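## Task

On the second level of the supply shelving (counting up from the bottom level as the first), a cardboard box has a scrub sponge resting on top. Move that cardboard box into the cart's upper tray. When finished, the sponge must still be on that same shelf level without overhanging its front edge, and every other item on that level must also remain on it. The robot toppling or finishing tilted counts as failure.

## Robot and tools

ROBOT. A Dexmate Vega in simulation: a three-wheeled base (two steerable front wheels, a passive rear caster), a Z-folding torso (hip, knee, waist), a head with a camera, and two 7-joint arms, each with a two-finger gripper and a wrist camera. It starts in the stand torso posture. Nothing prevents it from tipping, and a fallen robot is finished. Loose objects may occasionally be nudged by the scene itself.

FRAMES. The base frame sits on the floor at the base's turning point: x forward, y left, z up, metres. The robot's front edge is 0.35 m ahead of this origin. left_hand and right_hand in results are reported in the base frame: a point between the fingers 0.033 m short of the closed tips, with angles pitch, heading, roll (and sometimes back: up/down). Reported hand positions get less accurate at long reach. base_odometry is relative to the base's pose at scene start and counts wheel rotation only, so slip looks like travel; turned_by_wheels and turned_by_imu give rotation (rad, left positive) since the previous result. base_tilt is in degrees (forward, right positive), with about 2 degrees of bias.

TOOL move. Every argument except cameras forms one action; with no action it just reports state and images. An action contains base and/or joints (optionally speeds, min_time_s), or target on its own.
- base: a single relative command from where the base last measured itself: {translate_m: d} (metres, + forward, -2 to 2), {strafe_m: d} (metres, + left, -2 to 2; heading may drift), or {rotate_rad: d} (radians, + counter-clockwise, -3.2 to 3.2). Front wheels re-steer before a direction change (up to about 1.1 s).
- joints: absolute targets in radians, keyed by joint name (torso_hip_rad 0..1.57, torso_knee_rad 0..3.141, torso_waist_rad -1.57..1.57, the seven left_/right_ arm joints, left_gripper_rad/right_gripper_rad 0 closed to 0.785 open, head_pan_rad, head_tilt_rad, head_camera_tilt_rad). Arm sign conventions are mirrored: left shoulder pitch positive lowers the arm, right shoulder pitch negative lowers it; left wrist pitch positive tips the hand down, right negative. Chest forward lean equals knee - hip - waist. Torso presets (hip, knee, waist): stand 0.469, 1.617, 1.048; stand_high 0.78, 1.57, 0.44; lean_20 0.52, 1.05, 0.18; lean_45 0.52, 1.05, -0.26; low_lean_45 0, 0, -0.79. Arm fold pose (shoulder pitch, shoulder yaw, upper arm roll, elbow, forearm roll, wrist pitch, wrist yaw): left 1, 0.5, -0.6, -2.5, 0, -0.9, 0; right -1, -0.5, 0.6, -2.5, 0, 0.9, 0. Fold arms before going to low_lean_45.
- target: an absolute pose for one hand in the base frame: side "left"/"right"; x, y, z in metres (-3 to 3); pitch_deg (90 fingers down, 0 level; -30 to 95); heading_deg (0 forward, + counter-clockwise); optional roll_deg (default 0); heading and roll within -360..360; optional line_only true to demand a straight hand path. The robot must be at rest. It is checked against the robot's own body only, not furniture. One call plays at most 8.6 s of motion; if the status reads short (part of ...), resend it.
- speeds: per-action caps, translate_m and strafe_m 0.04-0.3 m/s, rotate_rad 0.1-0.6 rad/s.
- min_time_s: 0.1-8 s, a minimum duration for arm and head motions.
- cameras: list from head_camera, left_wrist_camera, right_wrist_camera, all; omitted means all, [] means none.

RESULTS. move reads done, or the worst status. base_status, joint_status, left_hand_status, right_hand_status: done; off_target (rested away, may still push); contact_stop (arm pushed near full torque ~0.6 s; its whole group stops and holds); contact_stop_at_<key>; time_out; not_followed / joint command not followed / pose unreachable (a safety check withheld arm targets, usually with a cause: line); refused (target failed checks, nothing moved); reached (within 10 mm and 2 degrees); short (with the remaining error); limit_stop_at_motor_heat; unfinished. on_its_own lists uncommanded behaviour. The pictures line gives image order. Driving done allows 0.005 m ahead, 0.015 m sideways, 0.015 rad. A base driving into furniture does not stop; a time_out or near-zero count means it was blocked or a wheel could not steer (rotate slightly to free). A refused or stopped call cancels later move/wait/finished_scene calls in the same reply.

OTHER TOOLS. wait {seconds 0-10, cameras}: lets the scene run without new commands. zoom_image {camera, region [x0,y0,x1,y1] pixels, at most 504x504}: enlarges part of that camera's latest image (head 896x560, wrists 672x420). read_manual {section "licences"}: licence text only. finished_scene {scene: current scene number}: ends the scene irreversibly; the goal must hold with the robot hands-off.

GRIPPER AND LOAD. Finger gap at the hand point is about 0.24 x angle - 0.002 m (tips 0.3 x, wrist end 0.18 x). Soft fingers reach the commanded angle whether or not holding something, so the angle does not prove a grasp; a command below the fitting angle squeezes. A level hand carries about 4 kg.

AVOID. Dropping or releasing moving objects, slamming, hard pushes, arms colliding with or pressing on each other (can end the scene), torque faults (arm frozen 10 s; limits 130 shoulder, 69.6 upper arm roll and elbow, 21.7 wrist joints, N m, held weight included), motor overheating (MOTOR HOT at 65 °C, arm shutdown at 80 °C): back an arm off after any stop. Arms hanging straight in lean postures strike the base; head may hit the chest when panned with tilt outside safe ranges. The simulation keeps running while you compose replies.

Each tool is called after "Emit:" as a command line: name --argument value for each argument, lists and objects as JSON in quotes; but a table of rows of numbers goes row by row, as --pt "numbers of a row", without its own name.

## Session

Emit:
move --cameras '["head_camera"]'

Emit:
move --joints '{"head_pan_rad": -1.3, "head_camera_tilt_rad": 0.3}' --cameras '["head_camera"]'

Scene clock: 0.00 s.
Joint torques (N m): no reading
base_odometry: x=+0.000 y=+0.000 heading=+0.000
turned_by_wheels: +0.000
turned_by_imu: +0.000
base_tilt: forward=+0.1 right=+0.4
base_status: not commanded
joint_positions: torso_hip_rad=+0.469 torso_knee_rad=+1.617 torso_waist_rad=+1.048 left_shoulder_pitch_rad=+2.207 left_shoulder_yaw_rad=-0.004 left_upper_arm_roll_rad=-0.018 left_elbow_rad=-1.107 left_forearm_roll_rad=-0.008 left_wrist_pitch_rad=-0.518 left_wrist_yaw_rad=+0.011 left_gripper_rad=+0.005 right_shoulder_pitch_rad=-2.186 right_shoulder_yaw_rad=-0.016 right_upper_arm_roll_rad=-0.019 right_elbow_rad=-1.087 right_forearm_roll_rad=-0.017 right_wrist_pitch_rad=+0.491 right_wrist_yaw_rad=+0.011 right_gripper_rad=+0.005 head_pan_rad=+0.000 head_tilt_rad=+0.000 head_camera_tilt_rad=+0.000
joint_status: not commanded
chest: x=-0.0111 y=+0.0000 z=+1.4155 quat_wxyz=(+0.999, +0.000, +0.050, +0.000) (m; base frame)
left_hand: x=+0.2019 y=+0.2451 z=+0.6135 quat_wxyz=(+0.430, -0.012, +0.902, +0.013) pitch_deg=+39.0 heading_deg=+2.4 roll_deg=+0.9 back=up (m; base frame)
right_hand: x=+0.2001 y=-0.2164 z=+0.6013 quat_wxyz=(+0.418, -0.022, +0.908, +0.011) pitch_deg=+40.6 heading_deg=+2.8 roll_deg=+0.1 back=up (m; base frame)
pictures: head_camera
camera_calibration:
head_camera: T_world_to_cam=[[0.00631691, -0.99979, 0.0194963, 0.00014673], [-0.0956931, -0.0200116, -0.99521, 1.51465], [0.995391, 0.00442098, -0.0957994, 0.181448], [0, 0, 0, 1]] pos_world=[-0.0356715, 0.029655, 1.52477]

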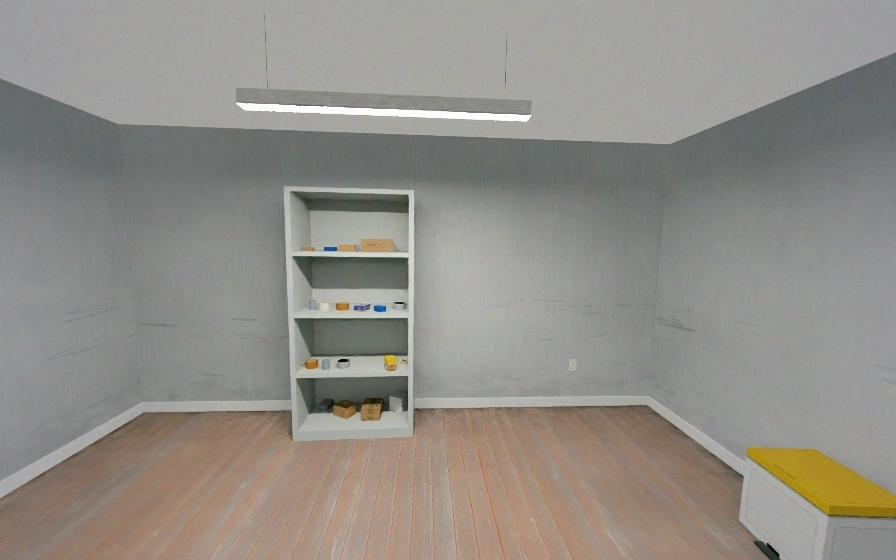

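Scene clock: 1.53 s.
Joint torques (N m): left_arm=[7.22 0.31 1.05 -3.65 0.01 -3.11 0.17] | right_arm=[-4.22 0.17 0.27 -5.17 0.15 2.88 -0.08]
move: done
base_odometry: x=+0.000 y=+0.000 heading=+0.000
turned_by_wheels: +0.000
turned_by_imu: +0.000
base_tilt: forward=+0.1 right=+0.3
base_status: not commanded
joint_positions: torso_hip_rad=+0.469 torso_knee_rad=+1.617 torso_waist_rad=+1.048 left_shoulder_pitch_rad=+2.207 left_shoulder_yaw_rad=-0.004 left_upper_arm_roll_rad=-0.018 left_elbow_rad=-1.107 left_forearm_roll_rad=-0.008 left_wrist_pitch_rad=-0.518 left_wrist_yaw_rad=+0.011 left_gripper_rad=+0.005 right_shoulder_pitch_rad=-2.186 right_shoulder_yaw_rad=-0.016 right_upper_arm_roll_rad=-0.019 right_elbow_rad=-1.087 right_forearm_roll_rad=-0.017 right_wrist_pitch_rad=+0.491 right_wrist_yaw_rad=+0.011 right_gripper_rad=+0.005 head_pan_rad=-1.299 head_tilt_rad=+0.000 head_camera_tilt_rad=+0.299
joint_status: all done
chest: x=-0.0111 y=+0.0000 z=+1.4155 quat_wxyz=(+0.999, +0.000, +0.050, +0.000) (m; base frame)
left_hand: x=+0.2019 y=+0.2451 z=+0.6135 quat_wxyz=(+0.430, -0.012, +0.902, +0.013) pitch_deg=+39.0 heading_deg=+2.4 roll_deg=+0.9 back=up (m; base frame)
right_hand: x=+0.2001 y=-0.2164 z=+0.6013 quat_wxyz=(+0.418, -0.022, +0.908, +0.011) pitch_deg=+40.6 heading_deg=+2.8 roll_deg=+0.1 back=up (m; base frame)
pictures: head_camera
camera_calibration:
head_camera: T_world_to_cam=[[-0.953889, -0.277765, 0.113759, -0.214744], [-0.192341, 0.27469, -0.942099, 1.42835], [0.230434, -0.920539, -0.31545, 0.447217], [0, 0, 0, 1]] pos_world=[-0.0331664, -0.0403208, 1.51115]

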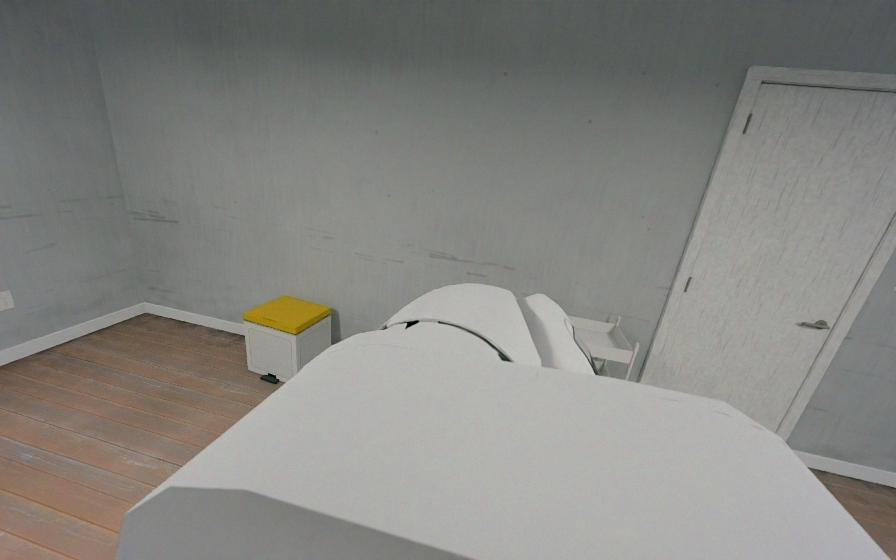

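Emit:
move --base '{"rotate_rad": 0.307}' --joints '{"head_pan_rad": 0.0, "head_camera_tilt_rad": 0.4}' --cameras '[]'

Emit:
move --base '{"translate_m": 1.5}' --cameras '[]'

Emit:
move --base '{"rotate_rad": -0.192}' --joints '{"torso_hip_rad": 0.2, "torso_knee_rad": 0.9, "torso_waist_rad": 0.3, "right_shoulder_pitch_rad": -1.617, "right_shoulder_yaw_rad": 0, "right_upper_arm_roll_rad": 0, "right_elbow_rad": -1.968, "right_forearm_roll_rad": 0, "right_wrist_pitch_rad": -0.4745, "right_wrist_yaw_rad": 0, "right_gripper_rad": 0.62, "left_shoulder_pitch_rad": 1.9, "left_elbow_rad": -1.3, "left_wrist_pitch_rad": -0.5}' --cameras '["head_camera", "right_wrist_camera"]'

Scene clock: 9.57 s.
Joint torques (N m): left_arm=[6.25 0.29 0.97 -3.79 -0.1 -2.85 -0.04] | right_arm=[-5.53 0.82 0.73 -5.43 -0.34 3 -0.09]
move: done
base_odometry: x=+0.001 y=+0.000 heading=+0.307
turned_by_wheels: +0.307
turned_by_imu: +0.299
base_tilt: forward=+0.1 right=+0.3
base_status: done
joint_positions: torso_hip_rad=+0.469 torso_knee_rad=+1.617 torso_waist_rad=+1.048 left_shoulder_pitch_rad=+2.207 left_shoulder_yaw_rad=-0.004 left_upper_arm_roll_rad=-0.018 left_elbow_rad=-1.107 left_forearm_roll_rad=-0.008 left_wrist_pitch_rad=-0.518 left_wrist_yaw_rad=+0.011 left_gripper_rad=+0.005 right_shoulder_pitch_rad=-2.186 right_shoulder_yaw_rad=-0.016 right_upper_arm_roll_rad=-0.019 right_elbow_rad=-1.087 right_forearm_roll_rad=-0.017 right_wrist_pitch_rad=+0.491 right_wrist_yaw_rad=+0.011 right_gripper_rad=+0.005 head_pan_rad=-0.001 head_tilt_rad=+0.000 head_camera_tilt_rad=+0.399
joint_status: all done
chest: x=-0.0111 y=+0.0000 z=+1.4155 quat_wxyz=(+0.999, +0.000, +0.050, +0.000) (m; base frame)
left_hand: x=+0.2019 y=+0.2451 z=+0.6135 quat_wxyz=(+0.430, -0.012, +0.902, +0.013) pitch_deg=+39.0 heading_deg=+2.4 roll_deg=+0.9 back=up (m; base frame)
right_hand: x=+0.2001 y=-0.2164 z=+0.6013 quat_wxyz=(+0.418, -0.022, +0.908, +0.011) pitch_deg=+40.6 heading_deg=+2.8 roll_deg=+0.1 back=up (m; base frame)
pictures: none
No camera images: "cameras" was empty.

Scene clock: 16.40 s.
Joint torques (N m): left_arm=[8.29 -0.21 0.81 -4.23 -0.07 -3.01 0.27] | right_arm=[-5.61 -0.57 1.64 -4.59 -0.06 2.41 0.02]
move: done
base_odometry: x=+1.431 y=+0.451 heading=+0.307
turned_by_wheels: +0.001
turned_by_imu: -0.004
base_tilt: forward=+0.1 right=+0.3
base_status: done
joint_positions: torso_hip_rad=+0.469 torso_knee_rad=+1.617 torso_waist_rad=+1.048 left_shoulder_pitch_rad=+2.207 left_shoulder_yaw_rad=-0.004 left_upper_arm_roll_rad=-0.018 left_elbow_rad=-1.107 left_forearm_roll_rad=-0.008 left_wrist_pitch_rad=-0.518 left_wrist_yaw_rad=+0.011 left_gripper_rad=+0.005 right_shoulder_pitch_rad=-2.186 right_shoulder_yaw_rad=-0.016 right_upper_arm_roll_rad=-0.019 right_elbow_rad=-1.087 right_forearm_roll_rad=-0.017 right_wrist_pitch_rad=+0.491 right_wrist_yaw_rad=+0.011 right_gripper_rad=+0.005 head_pan_rad=-0.001 head_tilt_rad=+0.000 head_camera_tilt_rad=+0.399
joint_status: not commanded
chest: x=-0.0111 y=+0.0000 z=+1.4155 quat_wxyz=(+0.999, +0.000, +0.050, +0.000) (m; base frame)
left_hand: x=+0.2019 y=+0.2451 z=+0.6135 quat_wxyz=(+0.430, -0.012, +0.902, +0.013) pitch_deg=+39.0 heading_deg=+2.4 roll_deg=+0.9 back=up (m; base frame)
right_hand: x=+0.2001 y=-0.2164 z=+0.6013 quat_wxyz=(+0.418, -0.022, +0.908, +0.011) pitch_deg=+40.6 heading_deg=+2.8 roll_deg=+0.1 back=up (m; base frame)
pictures: none
No camera images: "cameras" was empty.

Scene clock: 21.27 s.
Joint torques (N m): left_arm=[1.53 -0.99 0.86 -6.96 0.02 -3.48 0.12] | right_arm=[10.92 2.73 3 -14.05 -0.01 2.58 -0.47]
move: done
base_odometry: x=+1.431 y=+0.451 heading=+0.116
turned_by_wheels: -0.192
turned_by_imu: -0.183
base_tilt: forward=+0.1 right=+0.3
base_status: done
joint_positions: torso_hip_rad=+0.200 torso_knee_rad=+0.900 torso_waist_rad=+0.300 left_shoulder_pitch_rad=+1.900 left_shoulder_yaw_rad=-0.004 left_upper_arm_roll_rad=-0.018 left_elbow_rad=-1.300 left_forearm_roll_rad=-0.008 left_wrist_pitch_rad=-0.500 left_wrist_yaw_rad=+0.011 left_gripper_rad=+0.005 right_shoulder_pitch_rad=-1.621 right_shoulder_yaw_rad=+0.000 right_upper_arm_roll_rad=+0.000 right_elbow_rad=-1.962 right_forearm_roll_rad=+0.000 right_wrist_pitch_rad=-0.469 right_wrist_yaw_rad=+0.000 right_gripper_rad=+0.620 head_pan_rad=-0.001 head_tilt_rad=+0.000 head_camera_tilt_rad=+0.399
joint_status: all done
chest: x=+0.0074 y=+0.0000 z=+1.2322 quat_wxyz=(+0.980, +0.000, +0.199, +0.000) (m; base frame)
left_hand: x=+0.3145 y=+0.2459 z=+0.5077 quat_wxyz=(+0.510, -0.011, +0.860, +0.012) pitch_deg=+28.7 heading_deg=+2.1 roll_deg=+0.6 back=up (m; base frame)
right_hand: x=+0.5475 y=-0.2292 z=+0.6563 quat_wxyz=(+0.498, +0.000, +0.867, +0.000) pitch_deg=+30.3 heading_deg=+0.0 roll_deg=+0.0 back=up (m; base frame)
pictures: head_camera, right_wrist_camera
camera_calibration:
head_camera: T_world_to_cam=[[0.0168307, -0.999797, 0.0110934, 0.0145783], [-0.713875, -0.0197844, -0.699994, 0.941581], [0.700071, 0.00386206, -0.714063, 0.927168], [0, 0, 0, 1]] pos_world=[0.0228429, 0.0296231, 1.321]
right_wrist_camera: T_world_to_cam=[[-0.0342154, -0.998658, 0.0388875, -0.243536], [-0.62999, -0.00865456, -0.776555, 0.90414], [0.775849, -0.0510688, -0.628848, 0.131239], [0, 0, 0, 1]] pos_world=[0.459445, -0.228682, 0.794114]

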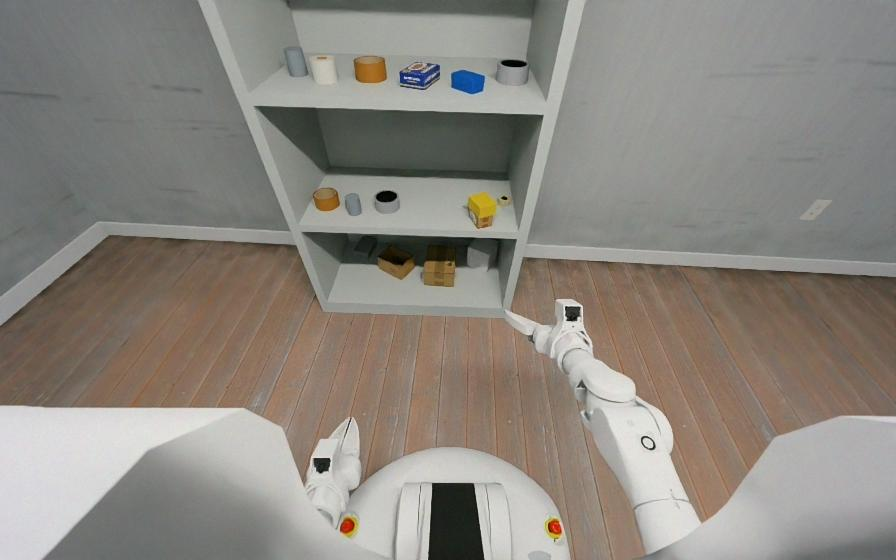

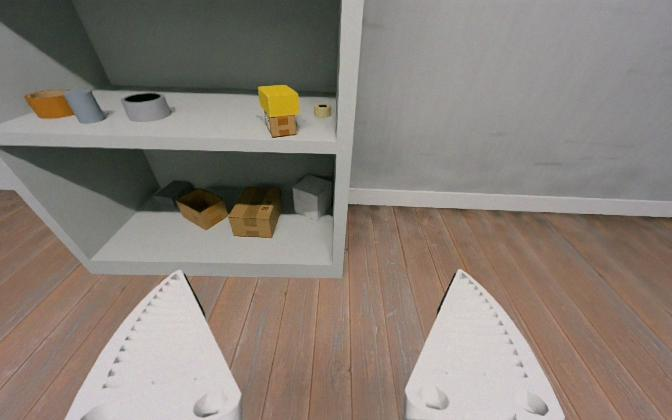

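Emit:
zoom_image --camera "head_camera" --region '[300, 160, 540, 320]'

Emit:
zoom_image --camera "right_wrist_camera" --region '[200, 60, 360, 160]'

Scaled by 2.100 from the camera's 896x560 image, which has a finer 960x600 frame.

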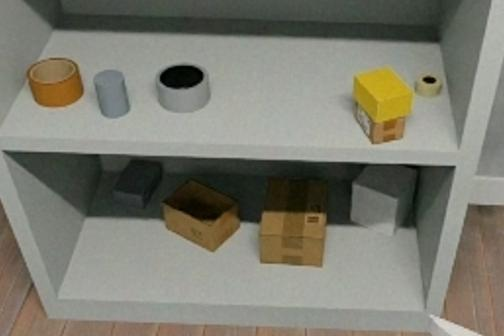

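Scaled by 3.150 from the camera's 672x420 image, which has a finer 960x600 frame.

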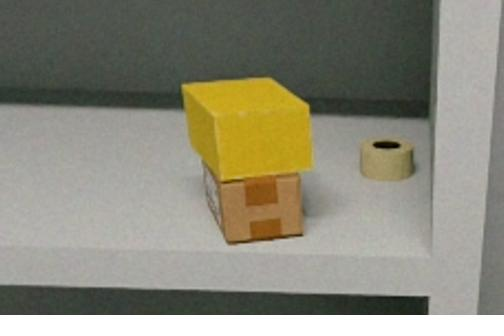

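Emit:
move --base '{"translate_m": 0.54}' --joints '{"right_shoulder_pitch_rad": -2.066, "right_elbow_rad": -2.161, "right_wrist_pitch_rad": -0.219, "head_pan_rad": -0.2, "head_camera_tilt_rad": 0.6}' --cameras '["head_camera", "right_wrist_camera"]'

Emit:
zoom_image --camera "right_wrist_camera" --region '[180, 120, 460, 330]'

Scene clock: 30.63 s.
Joint torques (N m): left_arm=[2.19 0.9 0.88 -6.54 -0.11 -3.02 0.09] | right_arm=[-8.01 2.04 2.28 -13.4 0.26 2.67 -0.62]
move: done
base_odometry: x=+1.968 y=+0.512 heading=+0.115
turned_by_wheels: -0.001
turned_by_imu: -0.002
base_tilt: forward=+0.1 right=+0.3
base_status: done
joint_positions: torso_hip_rad=+0.200 torso_knee_rad=+0.900 torso_waist_rad=+0.300 left_shoulder_pitch_rad=+1.900 left_shoulder_yaw_rad=-0.004 left_upper_arm_roll_rad=-0.018 left_elbow_rad=-1.300 left_forearm_roll_rad=-0.008 left_wrist_pitch_rad=-0.500 left_wrist_yaw_rad=+0.011 left_gripper_rad=+0.005 right_shoulder_pitch_rad=-2.063 right_shoulder_yaw_rad=+0.000 right_upper_arm_roll_rad=+0.000 right_elbow_rad=-2.159 right_forearm_roll_rad=+0.000 right_wrist_pitch_rad=-0.221 right_wrist_yaw_rad=+0.000 right_gripper_rad=+0.620 head_pan_rad=-0.199 head_tilt_rad=+0.000 head_camera_tilt_rad=+0.599
joint_status: all done
chest: x=+0.0074 y=+0.0000 z=+1.2322 quat_wxyz=(+0.980, +0.000, +0.199, +0.000) (m; base frame)
left_hand: x=+0.3147 y=+0.2459 z=+0.5077 quat_wxyz=(+0.510, -0.011, +0.860, +0.012) pitch_deg=+28.7 heading_deg=+2.1 roll_deg=+0.6 back=up (m; base frame)
right_hand: x=+0.4007 y=-0.2293 z=+0.6593 quat_wxyz=(+0.499, +0.000, +0.866, +0.000) pitch_deg=+30.1 heading_deg=+0.0 roll_deg=+0.0 back=up (m; base frame)
pictures: head_camera, right_wrist_camera
camera_calibration:
head_camera: T_world_to_cam=[[-0.163446, -0.982931, 0.0844502, -0.0886219], [-0.832117, 0.0913699, -0.547022, 0.735898], [0.529969, -0.159681, -0.832848, 1.07717], [0, 0, 0, 1]] pos_world=[0.0270032, 0.0176552, 1.30715]
right_wrist_camera: T_world_to_cam=[[-0.0346475, -0.998656, 0.0385563, -0.248372], [-0.627731, -0.00827352, -0.778386, 0.814279], [0.777659, -0.0511722, -0.626601, 0.244793], [0, 0, 0, 1]] pos_world=[0.312178, -0.228774, 0.796787]

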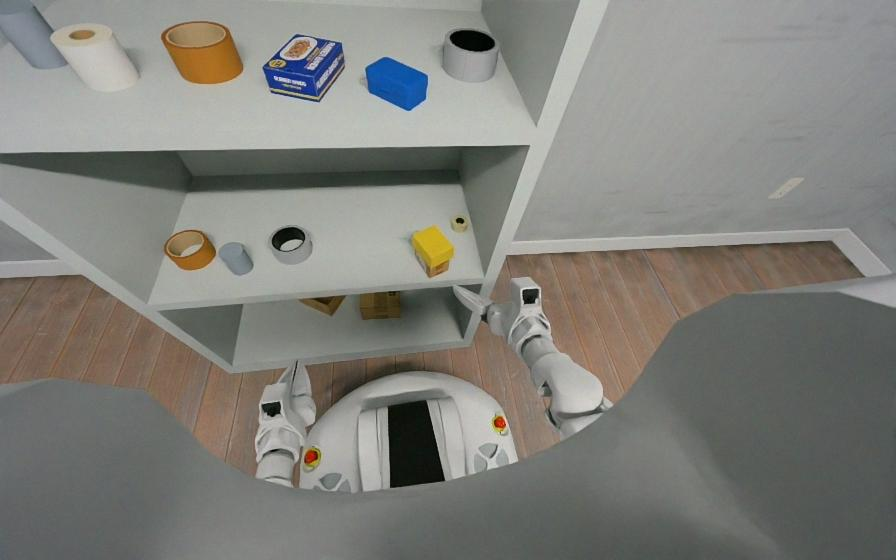

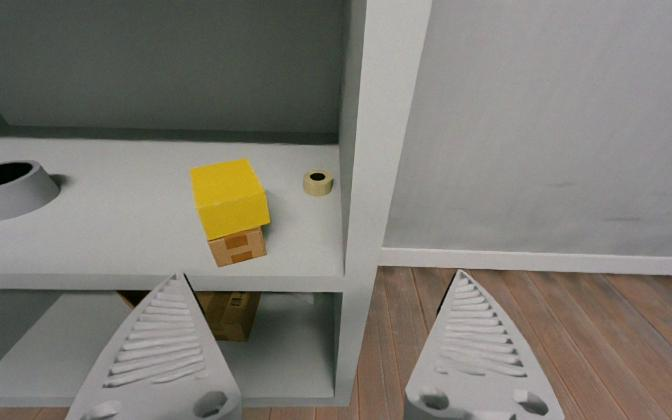

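Scaled by 1.800 from the camera's 672x420 image, which has a finer 960x600 frame.

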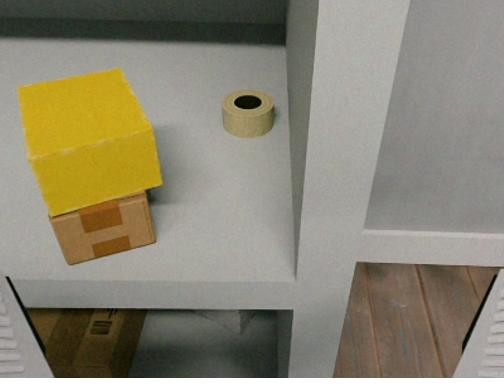

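Emit:
move --joints '{"right_gripper_rad": 0.52}' --cameras '[]'

Emit:
move --target '{"side": "right", "x": 0.475, "y": -0.162, "z": 0.64, "pitch_deg": 30, "heading_deg": 25}' --cameras '["head_camera", "right_wrist_camera"]'

Scene clock: 33.57 s.
Joint torques (N m): left_arm=[2.87 0.64 0.62 -5.48 -0.13 -3.13 0.16] | right_arm=[-8.45 0.33 3.31 -13.4 0.06 3.38 -0.35]
move: done
base_odometry: x=+1.968 y=+0.512 heading=+0.115
turned_by_wheels: +0.000
turned_by_imu: +0.001
base_tilt: forward=+0.1 right=+0.3
base_status: not commanded
joint_positions: torso_hip_rad=+0.200 torso_knee_rad=+0.900 torso_waist_rad=+0.300 left_shoulder_pitch_rad=+1.900 left_shoulder_yaw_rad=-0.004 left_upper_arm_roll_rad=-0.018 left_elbow_rad=-1.300 left_forearm_roll_rad=-0.008 left_wrist_pitch_rad=-0.500 left_wrist_yaw_rad=+0.011 left_gripper_rad=+0.005 right_shoulder_pitch_rad=-2.066 right_shoulder_yaw_rad=+0.000 right_upper_arm_roll_rad=+0.000 right_elbow_rad=-2.160 right_forearm_roll_rad=+0.000 right_wrist_pitch_rad=-0.219 right_wrist_yaw_rad=+0.000 right_gripper_rad=+0.520 head_pan_rad=-0.199 head_tilt_rad=+0.000 head_camera_tilt_rad=+0.599
joint_status: all done
chest: x=+0.0074 y=+0.0000 z=+1.2322 quat_wxyz=(+0.980, +0.000, +0.199, +0.000) (m; base frame)
left_hand: x=+0.3147 y=+0.2459 z=+0.5077 quat_wxyz=(+0.510, -0.011, +0.860, +0.012) pitch_deg=+28.7 heading_deg=+2.1 roll_deg=+0.6 back=up (m; base frame)
right_hand: x=+0.3998 y=-0.2293 z=+0.6596 quat_wxyz=(+0.499, +0.000, +0.866, +0.000) pitch_deg=+30.1 heading_deg=+0.0 roll_deg=+0.0 back=up (m; base frame)
pictures: none
No camera images: "cameras" was empty.

Scene clock: 36.50 s.
Joint torques (N m): left_arm=[2.65 -0.02 1.05 -7.19 -0.05 -2.56 0.11] | right_arm=[9.48 -4.43 0.24 -7.88 0.77 2.87 0.13]
move: done
base_odometry: x=+1.968 y=+0.512 heading=+0.115
turned_by_wheels: +0.000
turned_by_imu: +0.001
base_tilt: forward=+0.1 right=+0.3
base_status: not commanded
joint_positions: torso_hip_rad=+0.200 torso_knee_rad=+0.900 torso_waist_rad=+0.300 left_shoulder_pitch_rad=+1.900 left_shoulder_yaw_rad=-0.004 left_upper_arm_roll_rad=-0.018 left_elbow_rad=-1.300 left_forearm_roll_rad=-0.008 left_wrist_pitch_rad=-0.500 left_wrist_yaw_rad=+0.011 left_gripper_rad=+0.005 right_shoulder_pitch_rad=-1.756 right_shoulder_yaw_rad=-0.260 right_upper_arm_roll_rad=+0.013 right_elbow_rad=-1.942 right_forearm_roll_rad=+0.053 right_wrist_pitch_rad=-0.272 right_wrist_yaw_rad=+0.350 right_gripper_rad=+0.520 head_pan_rad=-0.199 head_tilt_rad=+0.000 head_camera_tilt_rad=+0.599
joint_status: not commanded
chest: x=+0.0074 y=+0.0000 z=+1.2322 quat_wxyz=(+0.980, +0.000, +0.199, +0.000) (m; base frame)
left_hand: x=+0.3147 y=+0.2459 z=+0.5077 quat_wxyz=(+0.510, -0.011, +0.860, +0.012) pitch_deg=+28.7 heading_deg=+2.1 roll_deg=+0.6 back=up (m; base frame)
right_hand: x=+0.4737 y=-0.1627 z=+0.6399 quat_wxyz=(+0.488, -0.185, +0.846, +0.107) pitch_deg=+30.0 heading_deg=+24.6 roll_deg=+0.0 back=up (m; base frame)
right_hand_status: reached (straight line, planned for 1.5 s): 1 mm and 0.4 deg off.
pictures: head_camera, right_wrist_camera
camera_calibration:
head_camera: T_world_to_cam=[[-0.163447, -0.982931, 0.0844503, -0.0886221], [-0.832117, 0.0913701, -0.547022, 0.735898], [0.529969, -0.159681, -0.832847, 1.07717], [0, 0, 0, 1]] pos_world=[0.0270031, 0.0176552, 1.30715]
right_wrist_camera: T_world_to_cam=[[0.384299, -0.922413, 0.0383253, -0.364513], [-0.566395, -0.26835, -0.779221, 0.774795], [0.729048, 0.277747, -0.625577, 0.255182], [0, 0, 0, 1]] pos_world=[0.392883, -0.199191, 0.777343]

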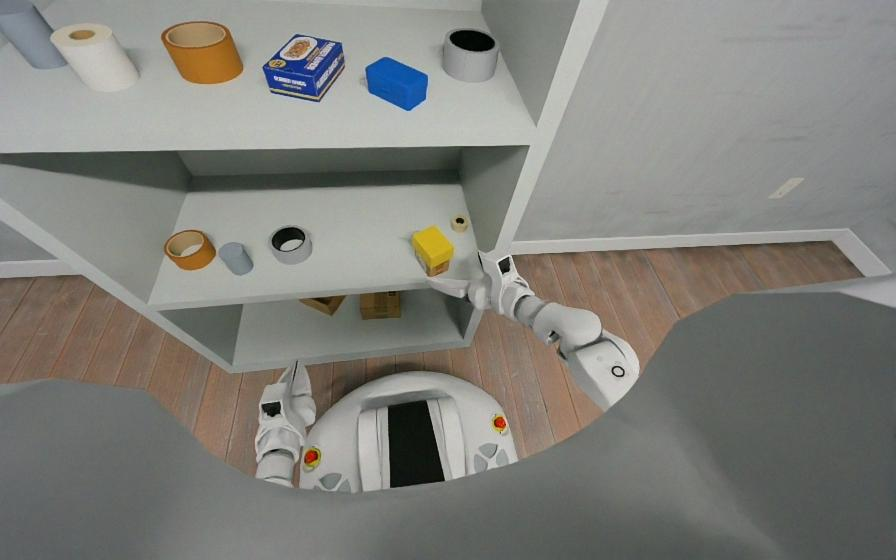

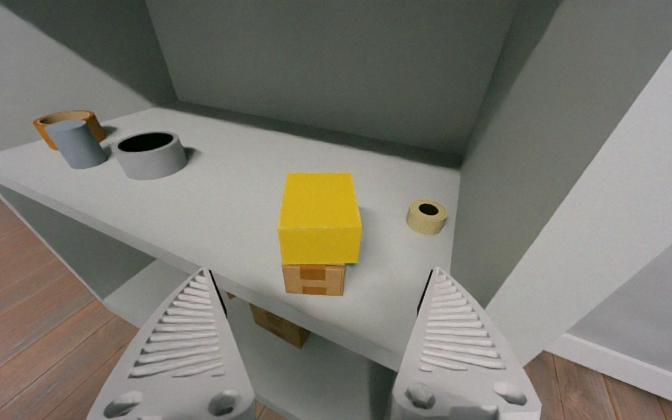

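Emit:
move --target '{"side": "right", "x": 0.569, "y": -0.1185, "z": 0.6235, "pitch_deg": 30, "heading_deg": 25, "line_only": true}' --cameras '["right_wrist_camera"]'

Emit:
move --joints '{"right_gripper_rad": 0.2}' --cameras '["right_wrist_camera"]'

Scene clock: 39.77 s.
Joint torques (N m): left_arm=[2.88 0.25 1 -5.77 -0.02 -3.18 0.24] | right_arm=[14.22 1.42 0.15 -9.05 0.11 3.29 -0.31]
move: done
base_odometry: x=+1.968 y=+0.512 heading=+0.115
turned_by_wheels: +0.000
turned_by_imu: +0.001
base_tilt: forward=+0.1 right=+0.3
base_status: not commanded
joint_positions: torso_hip_rad=+0.200 torso_knee_rad=+0.900 torso_waist_rad=+0.300 left_shoulder_pitch_rad=+1.900 left_shoulder_yaw_rad=-0.004 left_upper_arm_roll_rad=-0.018 left_elbow_rad=-1.300 left_forearm_roll_rad=-0.008 left_wrist_pitch_rad=-0.500 left_wrist_yaw_rad=+0.011 left_gripper_rad=+0.005 right_shoulder_pitch_rad=-1.448 right_shoulder_yaw_rad=-0.202 right_upper_arm_roll_rad=-0.110 right_elbow_rad=-1.693 right_forearm_roll_rad=+0.007 right_wrist_pitch_rad=-0.323 right_wrist_yaw_rad=+0.314 right_gripper_rad=+0.520 head_pan_rad=-0.199 head_tilt_rad=+0.000 head_camera_tilt_rad=+0.599
joint_status: not commanded
chest: x=+0.0074 y=+0.0000 z=+1.2322 quat_wxyz=(+0.980, +0.000, +0.199, +0.000) (m; base frame)
left_hand: x=+0.3147 y=+0.2459 z=+0.5077 quat_wxyz=(+0.510, -0.011, +0.860, +0.012) pitch_deg=+28.7 heading_deg=+2.1 roll_deg=+0.6 back=up (m; base frame)
right_hand: x=+0.5670 y=-0.1196 z=+0.6233 quat_wxyz=(+0.488, -0.187, +0.846, +0.108) pitch_deg=+30.0 heading_deg=+25.0 roll_deg=+0.0 back=up (m; base frame)
right_hand_status: reached (straight line, planned for 1.3 s): 2 mm and 0.1 deg off.
pictures: right_wrist_camera
camera_calibration:
right_wrist_camera: T_world_to_cam=[[0.389819, -0.920093, 0.0383312, -0.362858], [-0.56515, -0.271888, -0.778898, 0.824881], [0.727081, 0.281966, -0.625978, 0.166604], [0, 0, 0, 1]] pos_world=[0.486496, -0.156565, 0.760697]

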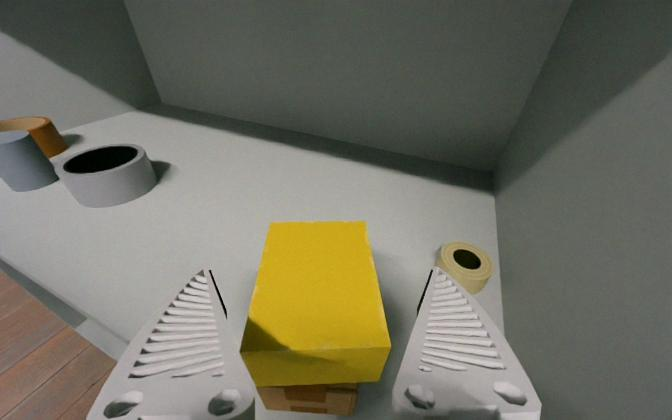

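Scene clock: 40.63 s.
Joint torques (N m): left_arm=[2.05 1.59 1.05 -6.91 -0.04 -2.58 0.02] | right_arm=[12.91 0.12 -0.7 -8.6 0.2 2.9 -0.29]
move: done
base_odometry: x=+1.968 y=+0.512 heading=+0.115
turned_by_wheels: +0.000
turned_by_imu: +0.000
base_tilt: forward=+0.1 right=+0.3
base_status: not commanded
joint_positions: torso_hip_rad=+0.200 torso_knee_rad=+0.900 torso_waist_rad=+0.300 left_shoulder_pitch_rad=+1.900 left_shoulder_yaw_rad=-0.004 left_upper_arm_roll_rad=-0.018 left_elbow_rad=-1.300 left_forearm_roll_rad=-0.008 left_wrist_pitch_rad=-0.500 left_wrist_yaw_rad=+0.011 left_gripper_rad=+0.005 right_shoulder_pitch_rad=-1.444 right_shoulder_yaw_rad=-0.201 right_upper_arm_roll_rad=-0.112 right_elbow_rad=-1.689 right_forearm_roll_rad=+0.007 right_wrist_pitch_rad=-0.324 right_wrist_yaw_rad=+0.313 right_gripper_rad=+0.200 head_pan_rad=-0.199 head_tilt_rad=+0.000 head_camera_tilt_rad=+0.599
joint_status: all done
chest: x=+0.0074 y=+0.0000 z=+1.2322 quat_wxyz=(+0.980, +0.000, +0.199, +0.000) (m; base frame)
left_hand: x=+0.3147 y=+0.2459 z=+0.5077 quat_wxyz=(+0.510, -0.011, +0.860, +0.012) pitch_deg=+28.7 heading_deg=+2.1 roll_deg=+0.6 back=up (m; base frame)
right_hand: x=+0.5684 y=-0.1189 z=+0.6232 quat_wxyz=(+0.488, -0.187, +0.846, +0.108) pitch_deg=+30.0 heading_deg=+25.0 roll_deg=+0.0 back=up (m; base frame)
pictures: right_wrist_camera
camera_calibration:
right_wrist_camera: T_world_to_cam=[[0.390111, -0.919961, 0.0385306, -0.363004], [-0.565039, -0.272227, -0.778861, 0.825663], [0.727011, 0.282071, -0.626012, 0.16541], [0, 0, 0, 1]] pos_world=[0.487888, -0.155839, 0.760612]

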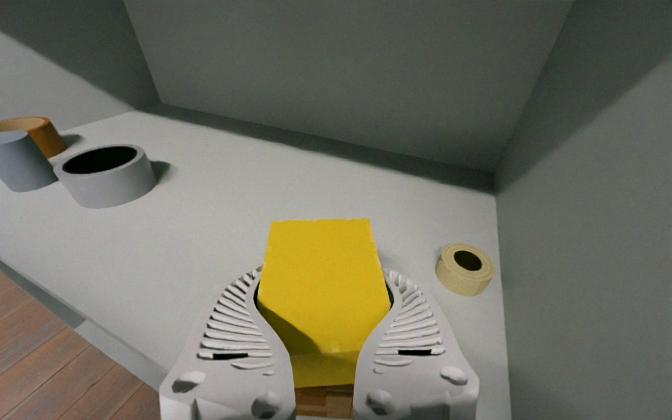

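Emit:
move --target '{"side": "right", "x": 0.605, "y": 0.02, "z": 0.665, "pitch_deg": 30, "heading_deg": 18, "line_only": true}' --cameras '["right_wrist_camera"]'

Emit:
move --target '{"side": "right", "x": 0.62, "y": 0.055, "z": 0.577, "pitch_deg": 30, "heading_deg": 16, "line_only": true}' --cameras '["head_camera", "right_wrist_camera"]'

Scene clock: 44.40 s.
Joint torques (N m): left_arm=[2.77 0.27 0.82 -6.91 -0.09 -3.03 0.14] | right_arm=[15.17 6.74 -3.17 -9.04 -0.31 3.03 -0.34]
move: done
base_odometry: x=+1.968 y=+0.512 heading=+0.115
turned_by_wheels: +0.000
turned_by_imu: +0.001
base_tilt: forward=+0.1 right=+0.3
base_status: not commanded
joint_positions: torso_hip_rad=+0.200 torso_knee_rad=+0.900 torso_waist_rad=+0.300 left_shoulder_pitch_rad=+1.900 left_shoulder_yaw_rad=-0.004 left_upper_arm_roll_rad=-0.018 left_elbow_rad=-1.300 left_forearm_roll_rad=-0.008 left_wrist_pitch_rad=-0.500 left_wrist_yaw_rad=+0.011 left_gripper_rad=+0.005 right_shoulder_pitch_rad=-1.340 right_shoulder_yaw_rad=+0.090 right_upper_arm_roll_rad=-0.339 right_elbow_rad=-1.689 right_forearm_roll_rad=-0.135 right_wrist_pitch_rad=-0.512 right_wrist_yaw_rad=-0.009 right_gripper_rad=+0.200 head_pan_rad=-0.199 head_tilt_rad=+0.000 head_camera_tilt_rad=+0.599
joint_status: not commanded
chest: x=+0.0074 y=+0.0000 z=+1.2322 quat_wxyz=(+0.980, +0.000, +0.199, +0.000) (m; base frame)
left_hand: x=+0.3147 y=+0.2459 z=+0.5077 quat_wxyz=(+0.510, -0.011, +0.860, +0.012) pitch_deg=+28.7 heading_deg=+2.1 roll_deg=+0.6 back=up (m; base frame)
right_hand: x=+0.6041 y=+0.0173 z=+0.6632 quat_wxyz=(+0.493, -0.136, +0.856, +0.079) pitch_deg=+30.1 heading_deg=+18.1 roll_deg=+0.0 back=up (m; base frame)
right_hand_status: reached (straight line, planned for 1.4 s): 3 mm and 0.1 deg off.
pictures: right_wrist_camera
camera_calibration:
right_wrist_camera: T_world_to_cam=[[0.276903, -0.960139, 0.0381953, -0.18385], [-0.59411, -0.202311, -0.778526, 0.930244], [0.75522, 0.192884, -0.626449, 0.110911], [0, 0, 0, 1]] pos_world=[0.519814, -0.00971564, 0.800721]

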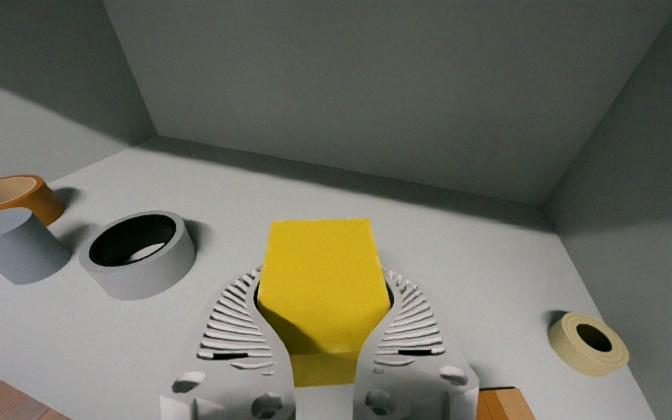

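Scene clock: 48.23 s.
Joint torques (N m): left_arm=[2.68 -0.27 1.13 -5.84 -0.04 -2.96 0.07] | right_arm=[16.24 9.29 -2.82 -7.57 0.02 3.54 -0.27]
move: done
base_odometry: x=+1.968 y=+0.512 heading=+0.115
turned_by_wheels: +0.000
turned_by_imu: +0.001
base_tilt: forward=+0.2 right=+0.3
base_status: not commanded
joint_positions: torso_hip_rad=+0.200 torso_knee_rad=+0.900 torso_waist_rad=+0.300 left_shoulder_pitch_rad=+1.900 left_shoulder_yaw_rad=-0.004 left_upper_arm_roll_rad=-0.018 left_elbow_rad=-1.300 left_forearm_roll_rad=-0.008 left_wrist_pitch_rad=-0.500 left_wrist_yaw_rad=+0.011 left_gripper_rad=+0.005 right_shoulder_pitch_rad=-1.150 right_shoulder_yaw_rad=+0.193 right_upper_arm_roll_rad=-0.346 right_elbow_rad=-1.074 right_forearm_roll_rad=-0.114 right_wrist_pitch_rad=-0.115 right_wrist_yaw_rad=-0.140 right_gripper_rad=+0.200 head_pan_rad=-0.199 head_tilt_rad=+0.000 head_camera_tilt_rad=+0.599
joint_status: not commanded
chest: x=+0.0074 y=+0.0000 z=+1.2322 quat_wxyz=(+0.980, +0.000, +0.199, +0.000) (m; base frame)
left_hand: x=+0.3147 y=+0.2459 z=+0.5077 quat_wxyz=(+0.510, -0.011, +0.860, +0.012) pitch_deg=+28.7 heading_deg=+2.1 roll_deg=+0.6 back=up (m; base frame)
right_hand: x=+0.6197 y=+0.0545 z=+0.5771 quat_wxyz=(+0.495, -0.121, +0.858, +0.070) pitch_deg=+30.1 heading_deg=+16.0 roll_deg=+0.0 back=up (m; base frame)
right_hand_status: reached (straight line, planned for 2.3 s): 1 mm and 0.1 deg off.
pictures: head_camera, right_wrist_camera
camera_calibration:
head_camera: T_world_to_cam=[[-0.163447, -0.982931, 0.0844503, -0.0886221], [-0.832117, 0.0913701, -0.547022, 0.735898], [0.529969, -0.159681, -0.832848, 1.07717], [0, 0, 0, 1]] pos_world=[0.0270032, 0.0176552, 1.30715]
right_wrist_camera: T_world_to_cam=[[0.241743, -0.969567, 0.0387214, -0.12722], [-0.600723, -0.180879, -0.778726, 0.882967], [0.762032, 0.164991, -0.626168, 0.0351747], [0, 0, 0, 1]] pos_world=[0.534369, 0.0305583, 0.714541]

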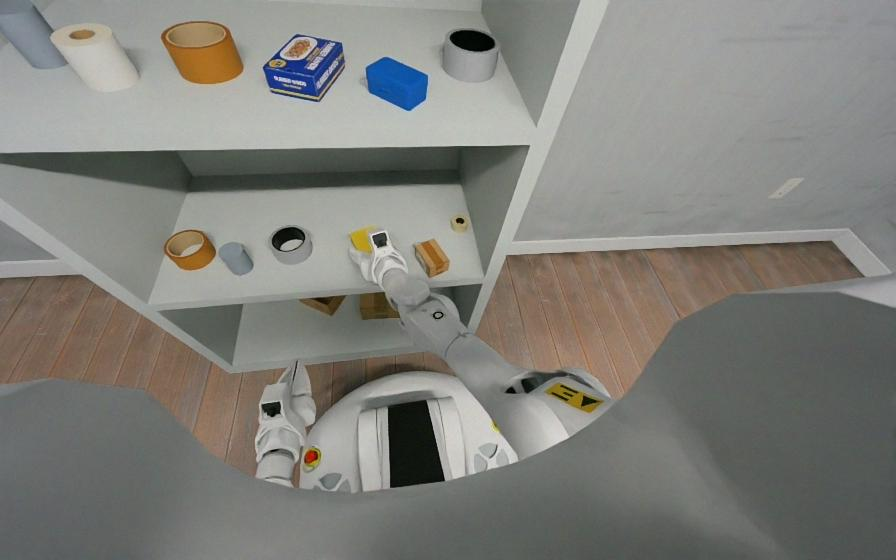

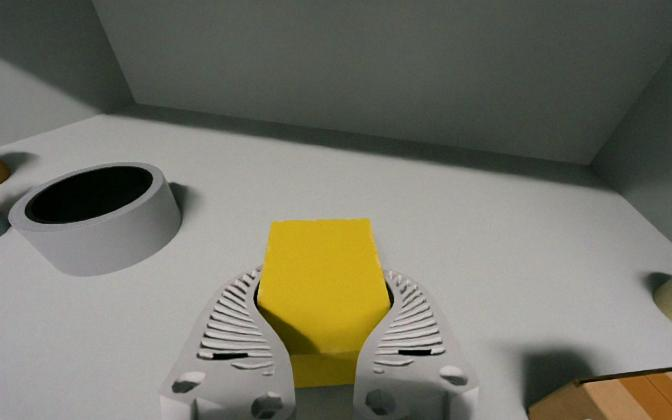

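Emit:
move --target '{"side": "right", "x": 0.62, "y": 0.055, "z": 0.571, "pitch_deg": 30, "heading_deg": 16, "line_only": true}' --cameras '["right_wrist_camera"]'

Scene clock: 49.90 s.
Joint torques (N m): left_arm=[2.9 0.74 1 -5.93 -0.09 -3.03 0.06] | right_arm=[17.27 6.13 1.45 -7.13 -0.37 2.73 -0.42]
move: done
base_odometry: x=+1.968 y=+0.512 heading=+0.115
turned_by_wheels: +0.000
turned_by_imu: +0.000
base_tilt: forward=+0.2 right=+0.4
base_status: not commanded
joint_positions: torso_hip_rad=+0.200 torso_knee_rad=+0.900 torso_waist_rad=+0.300 left_shoulder_pitch_rad=+1.900 left_shoulder_yaw_rad=-0.004 left_upper_arm_roll_rad=-0.018 left_elbow_rad=-1.300 left_forearm_roll_rad=-0.008 left_wrist_pitch_rad=-0.500 left_wrist_yaw_rad=+0.011 left_gripper_rad=+0.005 right_shoulder_pitch_rad=-1.134 right_shoulder_yaw_rad=+0.196 right_upper_arm_roll_rad=-0.344 right_elbow_rad=-1.026 right_forearm_roll_rad=-0.111 right_wrist_pitch_rad=-0.083 right_wrist_yaw_rad=-0.144 right_gripper_rad=+0.200 head_pan_rad=-0.199 head_tilt_rad=+0.000 head_camera_tilt_rad=+0.599
joint_status: not commanded
chest: x=+0.0074 y=+0.0000 z=+1.2322 quat_wxyz=(+0.980, +0.000, +0.199, +0.000) (m; base frame)
left_hand: x=+0.3147 y=+0.2459 z=+0.5077 quat_wxyz=(+0.510, -0.011, +0.860, +0.012) pitch_deg=+28.7 heading_deg=+2.1 roll_deg=+0.6 back=up (m; base frame)
right_hand: x=+0.6196 y=+0.0550 z=+0.5713 quat_wxyz=(+0.495, -0.121, +0.858, +0.070) pitch_deg=+30.0 heading_deg=+16.0 roll_deg=+0.0 back=up (m; base frame)
right_hand_status: reached (straight line, planned for 0.5 s): 0 mm and 0.0 deg off.
pictures: right_wrist_camera
camera_calibration:
right_wrist_camera: T_world_to_cam=[[0.241996, -0.969503, 0.0387603, -0.126619], [-0.600516, -0.181032, -0.77885, 0.878488], [0.762114, 0.165203, -0.626011, 0.0313257], [0, 0, 0, 1]] pos_world=[0.534314, 0.0311017, 0.708729]

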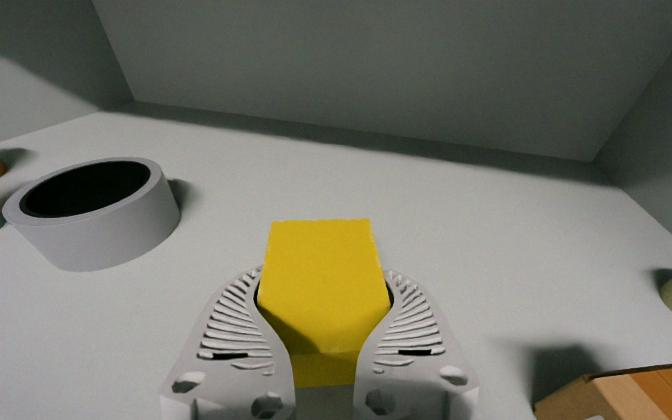

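Emit:
move --target '{"side": "right", "x": 0.62, "y": 0.055, "z": 0.564, "pitch_deg": 30, "heading_deg": 16, "line_only": true}' --cameras '["head_camera", "right_wrist_camera"]'

Emit:
zoom_image --camera "right_wrist_camera" --region '[200, 200, 440, 420]'

Scene clock: 52.60 s.
Joint torques (N m): left_arm=[3.19 0.57 1.05 -6.89 -0.1 -3.39 0.11] | right_arm=[12.8 5.79 3.77 2.51 0.63 -3.31 -0.11]
move: done
base_odometry: x=+1.968 y=+0.512 heading=+0.115
turned_by_wheels: +0.000
turned_by_imu: +0.000
base_tilt: forward=+0.2 right=+0.3
base_status: not commanded
joint_positions: torso_hip_rad=+0.200 torso_knee_rad=+0.900 torso_waist_rad=+0.300 left_shoulder_pitch_rad=+1.900 left_shoulder_yaw_rad=-0.004 left_upper_arm_roll_rad=-0.018 left_elbow_rad=-1.300 left_forearm_roll_rad=-0.008 left_wrist_pitch_rad=-0.500 left_wrist_yaw_rad=+0.011 left_gripper_rad=+0.005 right_shoulder_pitch_rad=-1.114 right_shoulder_yaw_rad=+0.200 right_upper_arm_roll_rad=-0.343 right_elbow_rad=-0.968 right_forearm_roll_rad=-0.107 right_wrist_pitch_rad=-0.042 right_wrist_yaw_rad=-0.148 right_gripper_rad=+0.200 head_pan_rad=-0.199 head_tilt_rad=+0.000 head_camera_tilt_rad=+0.599
joint_status: not commanded
chest: x=+0.0068 y=+0.0000 z=+1.2322 quat_wxyz=(+0.980, +0.000, +0.198, +0.000) (m; base frame)
left_hand: x=+0.3147 y=+0.2459 z=+0.5080 quat_wxyz=(+0.510, -0.011, +0.860, +0.012) pitch_deg=+28.6 heading_deg=+2.1 roll_deg=+0.6 back=up (m; base frame)
right_hand: x=+0.6203 y=+0.0555 z=+0.5661 quat_wxyz=(+0.496, -0.121, +0.857, +0.070) pitch_deg=+29.8 heading_deg=+16.0 roll_deg=+0.0 back=up (m; base frame)
right_hand_status: reached (straight line, planned for 0.5 s): 2 mm and 0.2 deg off.
pictures: head_camera, right_wrist_camera
camera_calibration:
head_camera: T_world_to_cam=[[-0.163512, -0.982931, 0.0843241, -0.0885637], [-0.831694, 0.09137, -0.547664, 0.736246], [0.530611, -0.159681, -0.832438, 1.07701], [0, 0, 0, 1]] pos_world=[0.0263779, 0.0176552, 1.30723]
right_wrist_camera: T_world_to_cam=[[0.241894, -0.969533, 0.0386475, -0.12605], [-0.597772, -0.180279, -0.781133, 0.874526], [0.764301, 0.165849, -0.623168, 0.0244958], [0, 0, 0, 1]] pos_world=[0.534536, 0.0313866, 0.703257]

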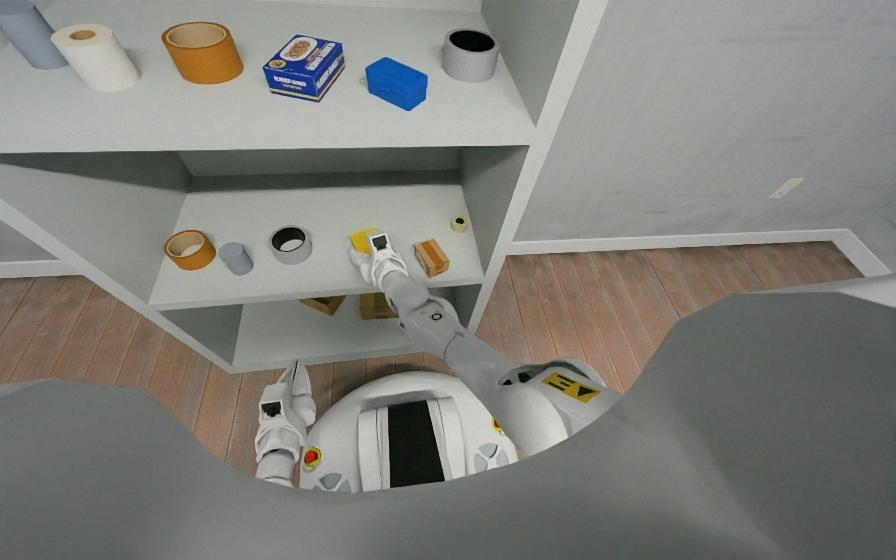

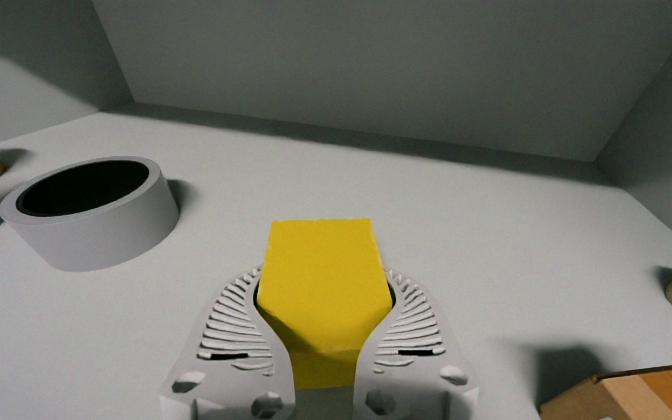

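Scaled by 2.100 from the camera's 672x420 image, which has a finer 960x600 frame.

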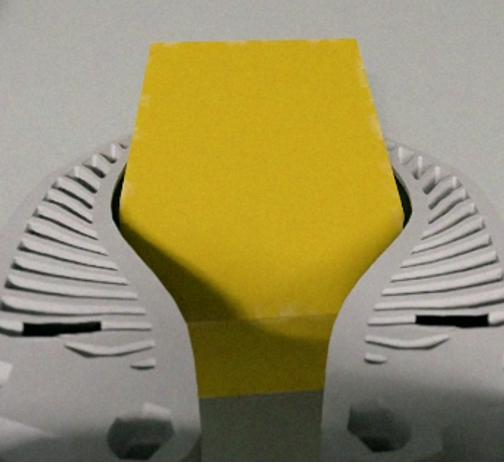

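Emit:
move --joints '{"right_gripper_rad": 0.46}' --cameras '[]'

Emit:
move --target '{"side": "right", "x": 0.60, "y": 0.048, "z": 0.635, "pitch_deg": 30, "heading_deg": 16, "line_only": true}' --cameras '["right_wrist_camera"]'

Emit:
move --target '{"side": "right", "x": 0.565, "y": -0.117, "z": 0.66, "pitch_deg": 40, "heading_deg": 20}' --cameras '["head_camera", "right_wrist_camera"]'

Scene clock: 54.60 s.
Joint torques (N m): left_arm=[2.75 1.1 1.06 -6.03 -0.03 -3.62 0.05] | right_arm=[12.5 4.24 1.93 -7.57 -0.15 3.16 0.14]
move: done
base_odometry: x=+1.968 y=+0.512 heading=+0.115
turned_by_wheels: +0.000
turned_by_imu: +0.001
base_tilt: forward=+0.1 right=+0.3
base_status: not commanded
joint_positions: torso_hip_rad=+0.200 torso_knee_rad=+0.900 torso_waist_rad=+0.300 left_shoulder_pitch_rad=+1.900 left_shoulder_yaw_rad=-0.004 left_upper_arm_roll_rad=-0.018 left_elbow_rad=-1.300 left_forearm_roll_rad=-0.008 left_wrist_pitch_rad=-0.500 left_wrist_yaw_rad=+0.011 left_gripper_rad=+0.005 right_shoulder_pitch_rad=-1.112 right_shoulder_yaw_rad=+0.200 right_upper_arm_roll_rad=-0.342 right_elbow_rad=-0.961 right_forearm_roll_rad=-0.106 right_wrist_pitch_rad=-0.040 right_wrist_yaw_rad=-0.148 right_gripper_rad=+0.460 head_pan_rad=-0.199 head_tilt_rad=+0.000 head_camera_tilt_rad=+0.599
joint_status: all done
chest: x=+0.0072 y=+0.0000 z=+1.2322 quat_wxyz=(+0.980, +0.000, +0.199, +0.000) (m; base frame)
left_hand: x=+0.3147 y=+0.2459 z=+0.5078 quat_wxyz=(+0.510, -0.011, +0.860, +0.012) pitch_deg=+28.7 heading_deg=+2.1 roll_deg=+0.6 back=up (m; base frame)
right_hand: x=+0.6198 y=+0.0551 z=+0.5640 quat_wxyz=(+0.495, -0.121, +0.858, +0.070) pitch_deg=+30.0 heading_deg=+16.0 roll_deg=+0.0 back=up (m; base frame)
pictures: none
No camera images: "cameras" was empty.

Scene clock: 58.17 s.
Joint torques (N m): left_arm=[2.74 0.21 0.93 -6.34 -0.02 -3.59 -0.05] | right_arm=[2.97 4.78 -2.96 -12.8 -0.09 2.67 0.23]
move: done
base_odometry: x=+1.968 y=+0.512 heading=+0.115
turned_by_wheels: +0.000
turned_by_imu: +0.001
base_tilt: forward=+0.1 right=+0.3
base_status: not commanded
joint_positions: torso_hip_rad=+0.200 torso_knee_rad=+0.900 torso_waist_rad=+0.300 left_shoulder_pitch_rad=+1.900 left_shoulder_yaw_rad=-0.004 left_upper_arm_roll_rad=-0.018 left_elbow_rad=-1.300 left_forearm_roll_rad=-0.008 left_wrist_pitch_rad=-0.500 left_wrist_yaw_rad=+0.011 left_gripper_rad=+0.005 right_shoulder_pitch_rad=-1.313 right_shoulder_yaw_rad=+0.165 right_upper_arm_roll_rad=-0.373 right_elbow_rad=-1.497 right_forearm_roll_rad=-0.150 right_wrist_pitch_rad=-0.377 right_wrist_yaw_rad=-0.111 right_gripper_rad=+0.460 head_pan_rad=-0.199 head_tilt_rad=+0.000 head_camera_tilt_rad=+0.599
joint_status: not commanded
chest: x=+0.0072 y=+0.0000 z=+1.2322 quat_wxyz=(+0.980, +0.000, +0.199, +0.000) (m; base frame)
left_hand: x=+0.3147 y=+0.2459 z=+0.5078 quat_wxyz=(+0.510, -0.011, +0.860, +0.012) pitch_deg=+28.7 heading_deg=+2.1 roll_deg=+0.6 back=up (m; base frame)
right_hand: x=+0.6002 y=+0.0479 z=+0.6337 quat_wxyz=(+0.495, -0.120, +0.858, +0.069) pitch_deg=+30.0 heading_deg=+16.0 roll_deg=+0.0 back=up (m; base frame)
right_hand_status: reached (straight line, planned for 2.0 s): 1 mm and 0.1 deg off.
pictures: right_wrist_camera
camera_calibration:
right_wrist_camera: T_world_to_cam=[[0.24134, -0.969666, 0.0387767, -0.130903], [-0.600678, -0.180647, -0.778815, 0.914173], [0.762195, 0.164667, -0.626054, 0.0863966], [0, 0, 0, 1]] pos_world=[0.514864, 0.0239841, 0.771136]

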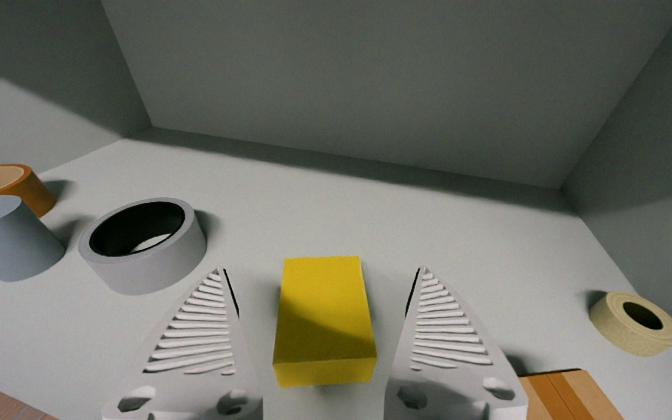

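Scene clock: 61.70 s.
Joint torques (N m): left_arm=[3.33 -0.26 1.04 -6.34 -0.03 -3.77 0.03] | right_arm=[2.56 -2.68 3.39 -13.13 0.18 2.88 0.31]
move: done
base_odometry: x=+1.968 y=+0.512 heading=+0.115
turned_by_wheels: +0.000
turned_by_imu: +0.001
base_tilt: forward=+0.2 right=+0.2
base_status: not commanded
joint_positions: torso_hip_rad=+0.200 torso_knee_rad=+0.900 torso_waist_rad=+0.300 left_shoulder_pitch_rad=+1.900 left_shoulder_yaw_rad=-0.004 left_upper_arm_roll_rad=-0.018 left_elbow_rad=-1.300 left_forearm_roll_rad=-0.008 left_wrist_pitch_rad=-0.500 left_wrist_yaw_rad=+0.011 left_gripper_rad=+0.005 right_shoulder_pitch_rad=-1.396 right_shoulder_yaw_rad=-0.125 right_upper_arm_roll_rad=-0.148 right_elbow_rad=-2.002 right_forearm_roll_rad=-0.070 right_wrist_pitch_rad=-0.873 right_wrist_yaw_rad=+0.244 right_gripper_rad=+0.460 head_pan_rad=-0.199 head_tilt_rad=+0.000 head_camera_tilt_rad=+0.599
joint_status: not commanded
chest: x=+0.0072 y=+0.0000 z=+1.2322 quat_wxyz=(+0.980, +0.000, +0.199, +0.000) (m; base frame)
left_hand: x=+0.3147 y=+0.2459 z=+0.5078 quat_wxyz=(+0.510, -0.011, +0.860, +0.012) pitch_deg=+28.7 heading_deg=+2.1 roll_deg=+0.6 back=up (m; base frame)
right_hand: x=+0.5655 y=-0.1151 z=+0.6590 quat_wxyz=(+0.417, -0.157, +0.892, +0.073) pitch_deg=+39.9 heading_deg=+19.9 roll_deg=+0.0 back=up (m; base frame)
right_hand_status: reached (straight line, planned for 2.0 s): 2 mm and 0.1 deg off.
pictures: head_camera, right_wrist_camera
camera_calibration:
head_camera: T_world_to_cam=[[-0.163477, -0.982928, 0.0844288, -0.0886199], [-0.83203, 0.0913826, -0.547152, 0.735946], [0.530096, -0.159694, -0.832764, 1.07714], [0, 0, 0, 1]] pos_world=[0.026852, 0.0176541, 1.30716]
right_wrist_camera: T_world_to_cam=[[0.3145, -0.948228, 0.0441886, -0.323967], [-0.703639, -0.264117, -0.659647, 0.853651], [0.637167, 0.176366, -0.750275, 0.309412], [0, 0, 0, 1]] pos_world=[0.505402, -0.136301, 0.809568]

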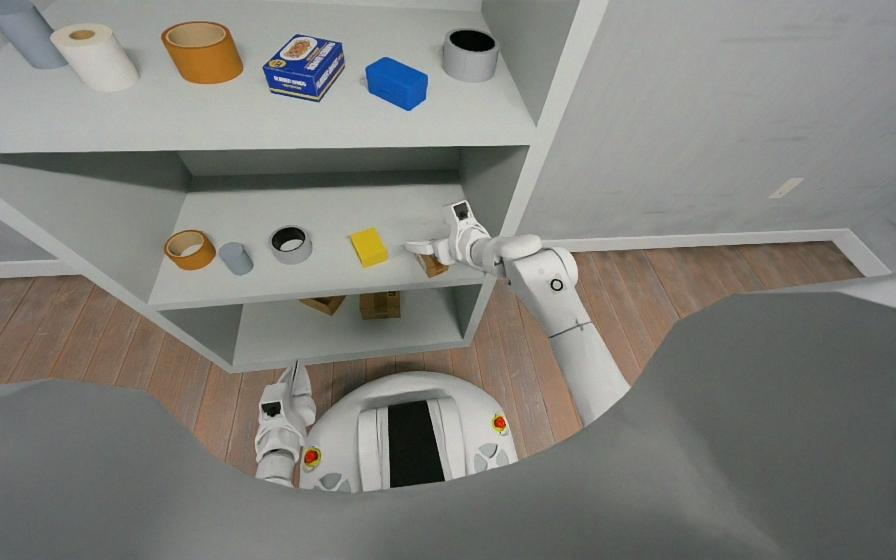

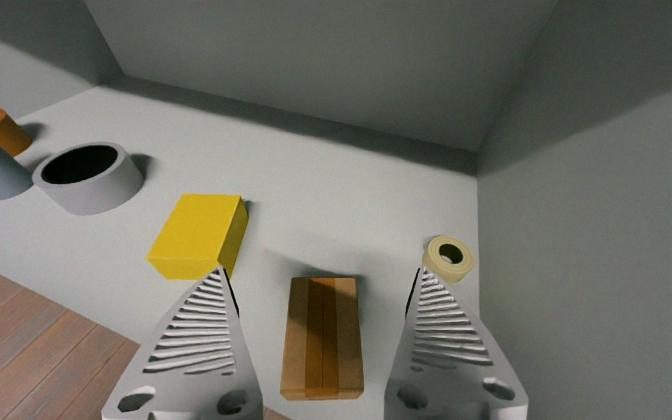

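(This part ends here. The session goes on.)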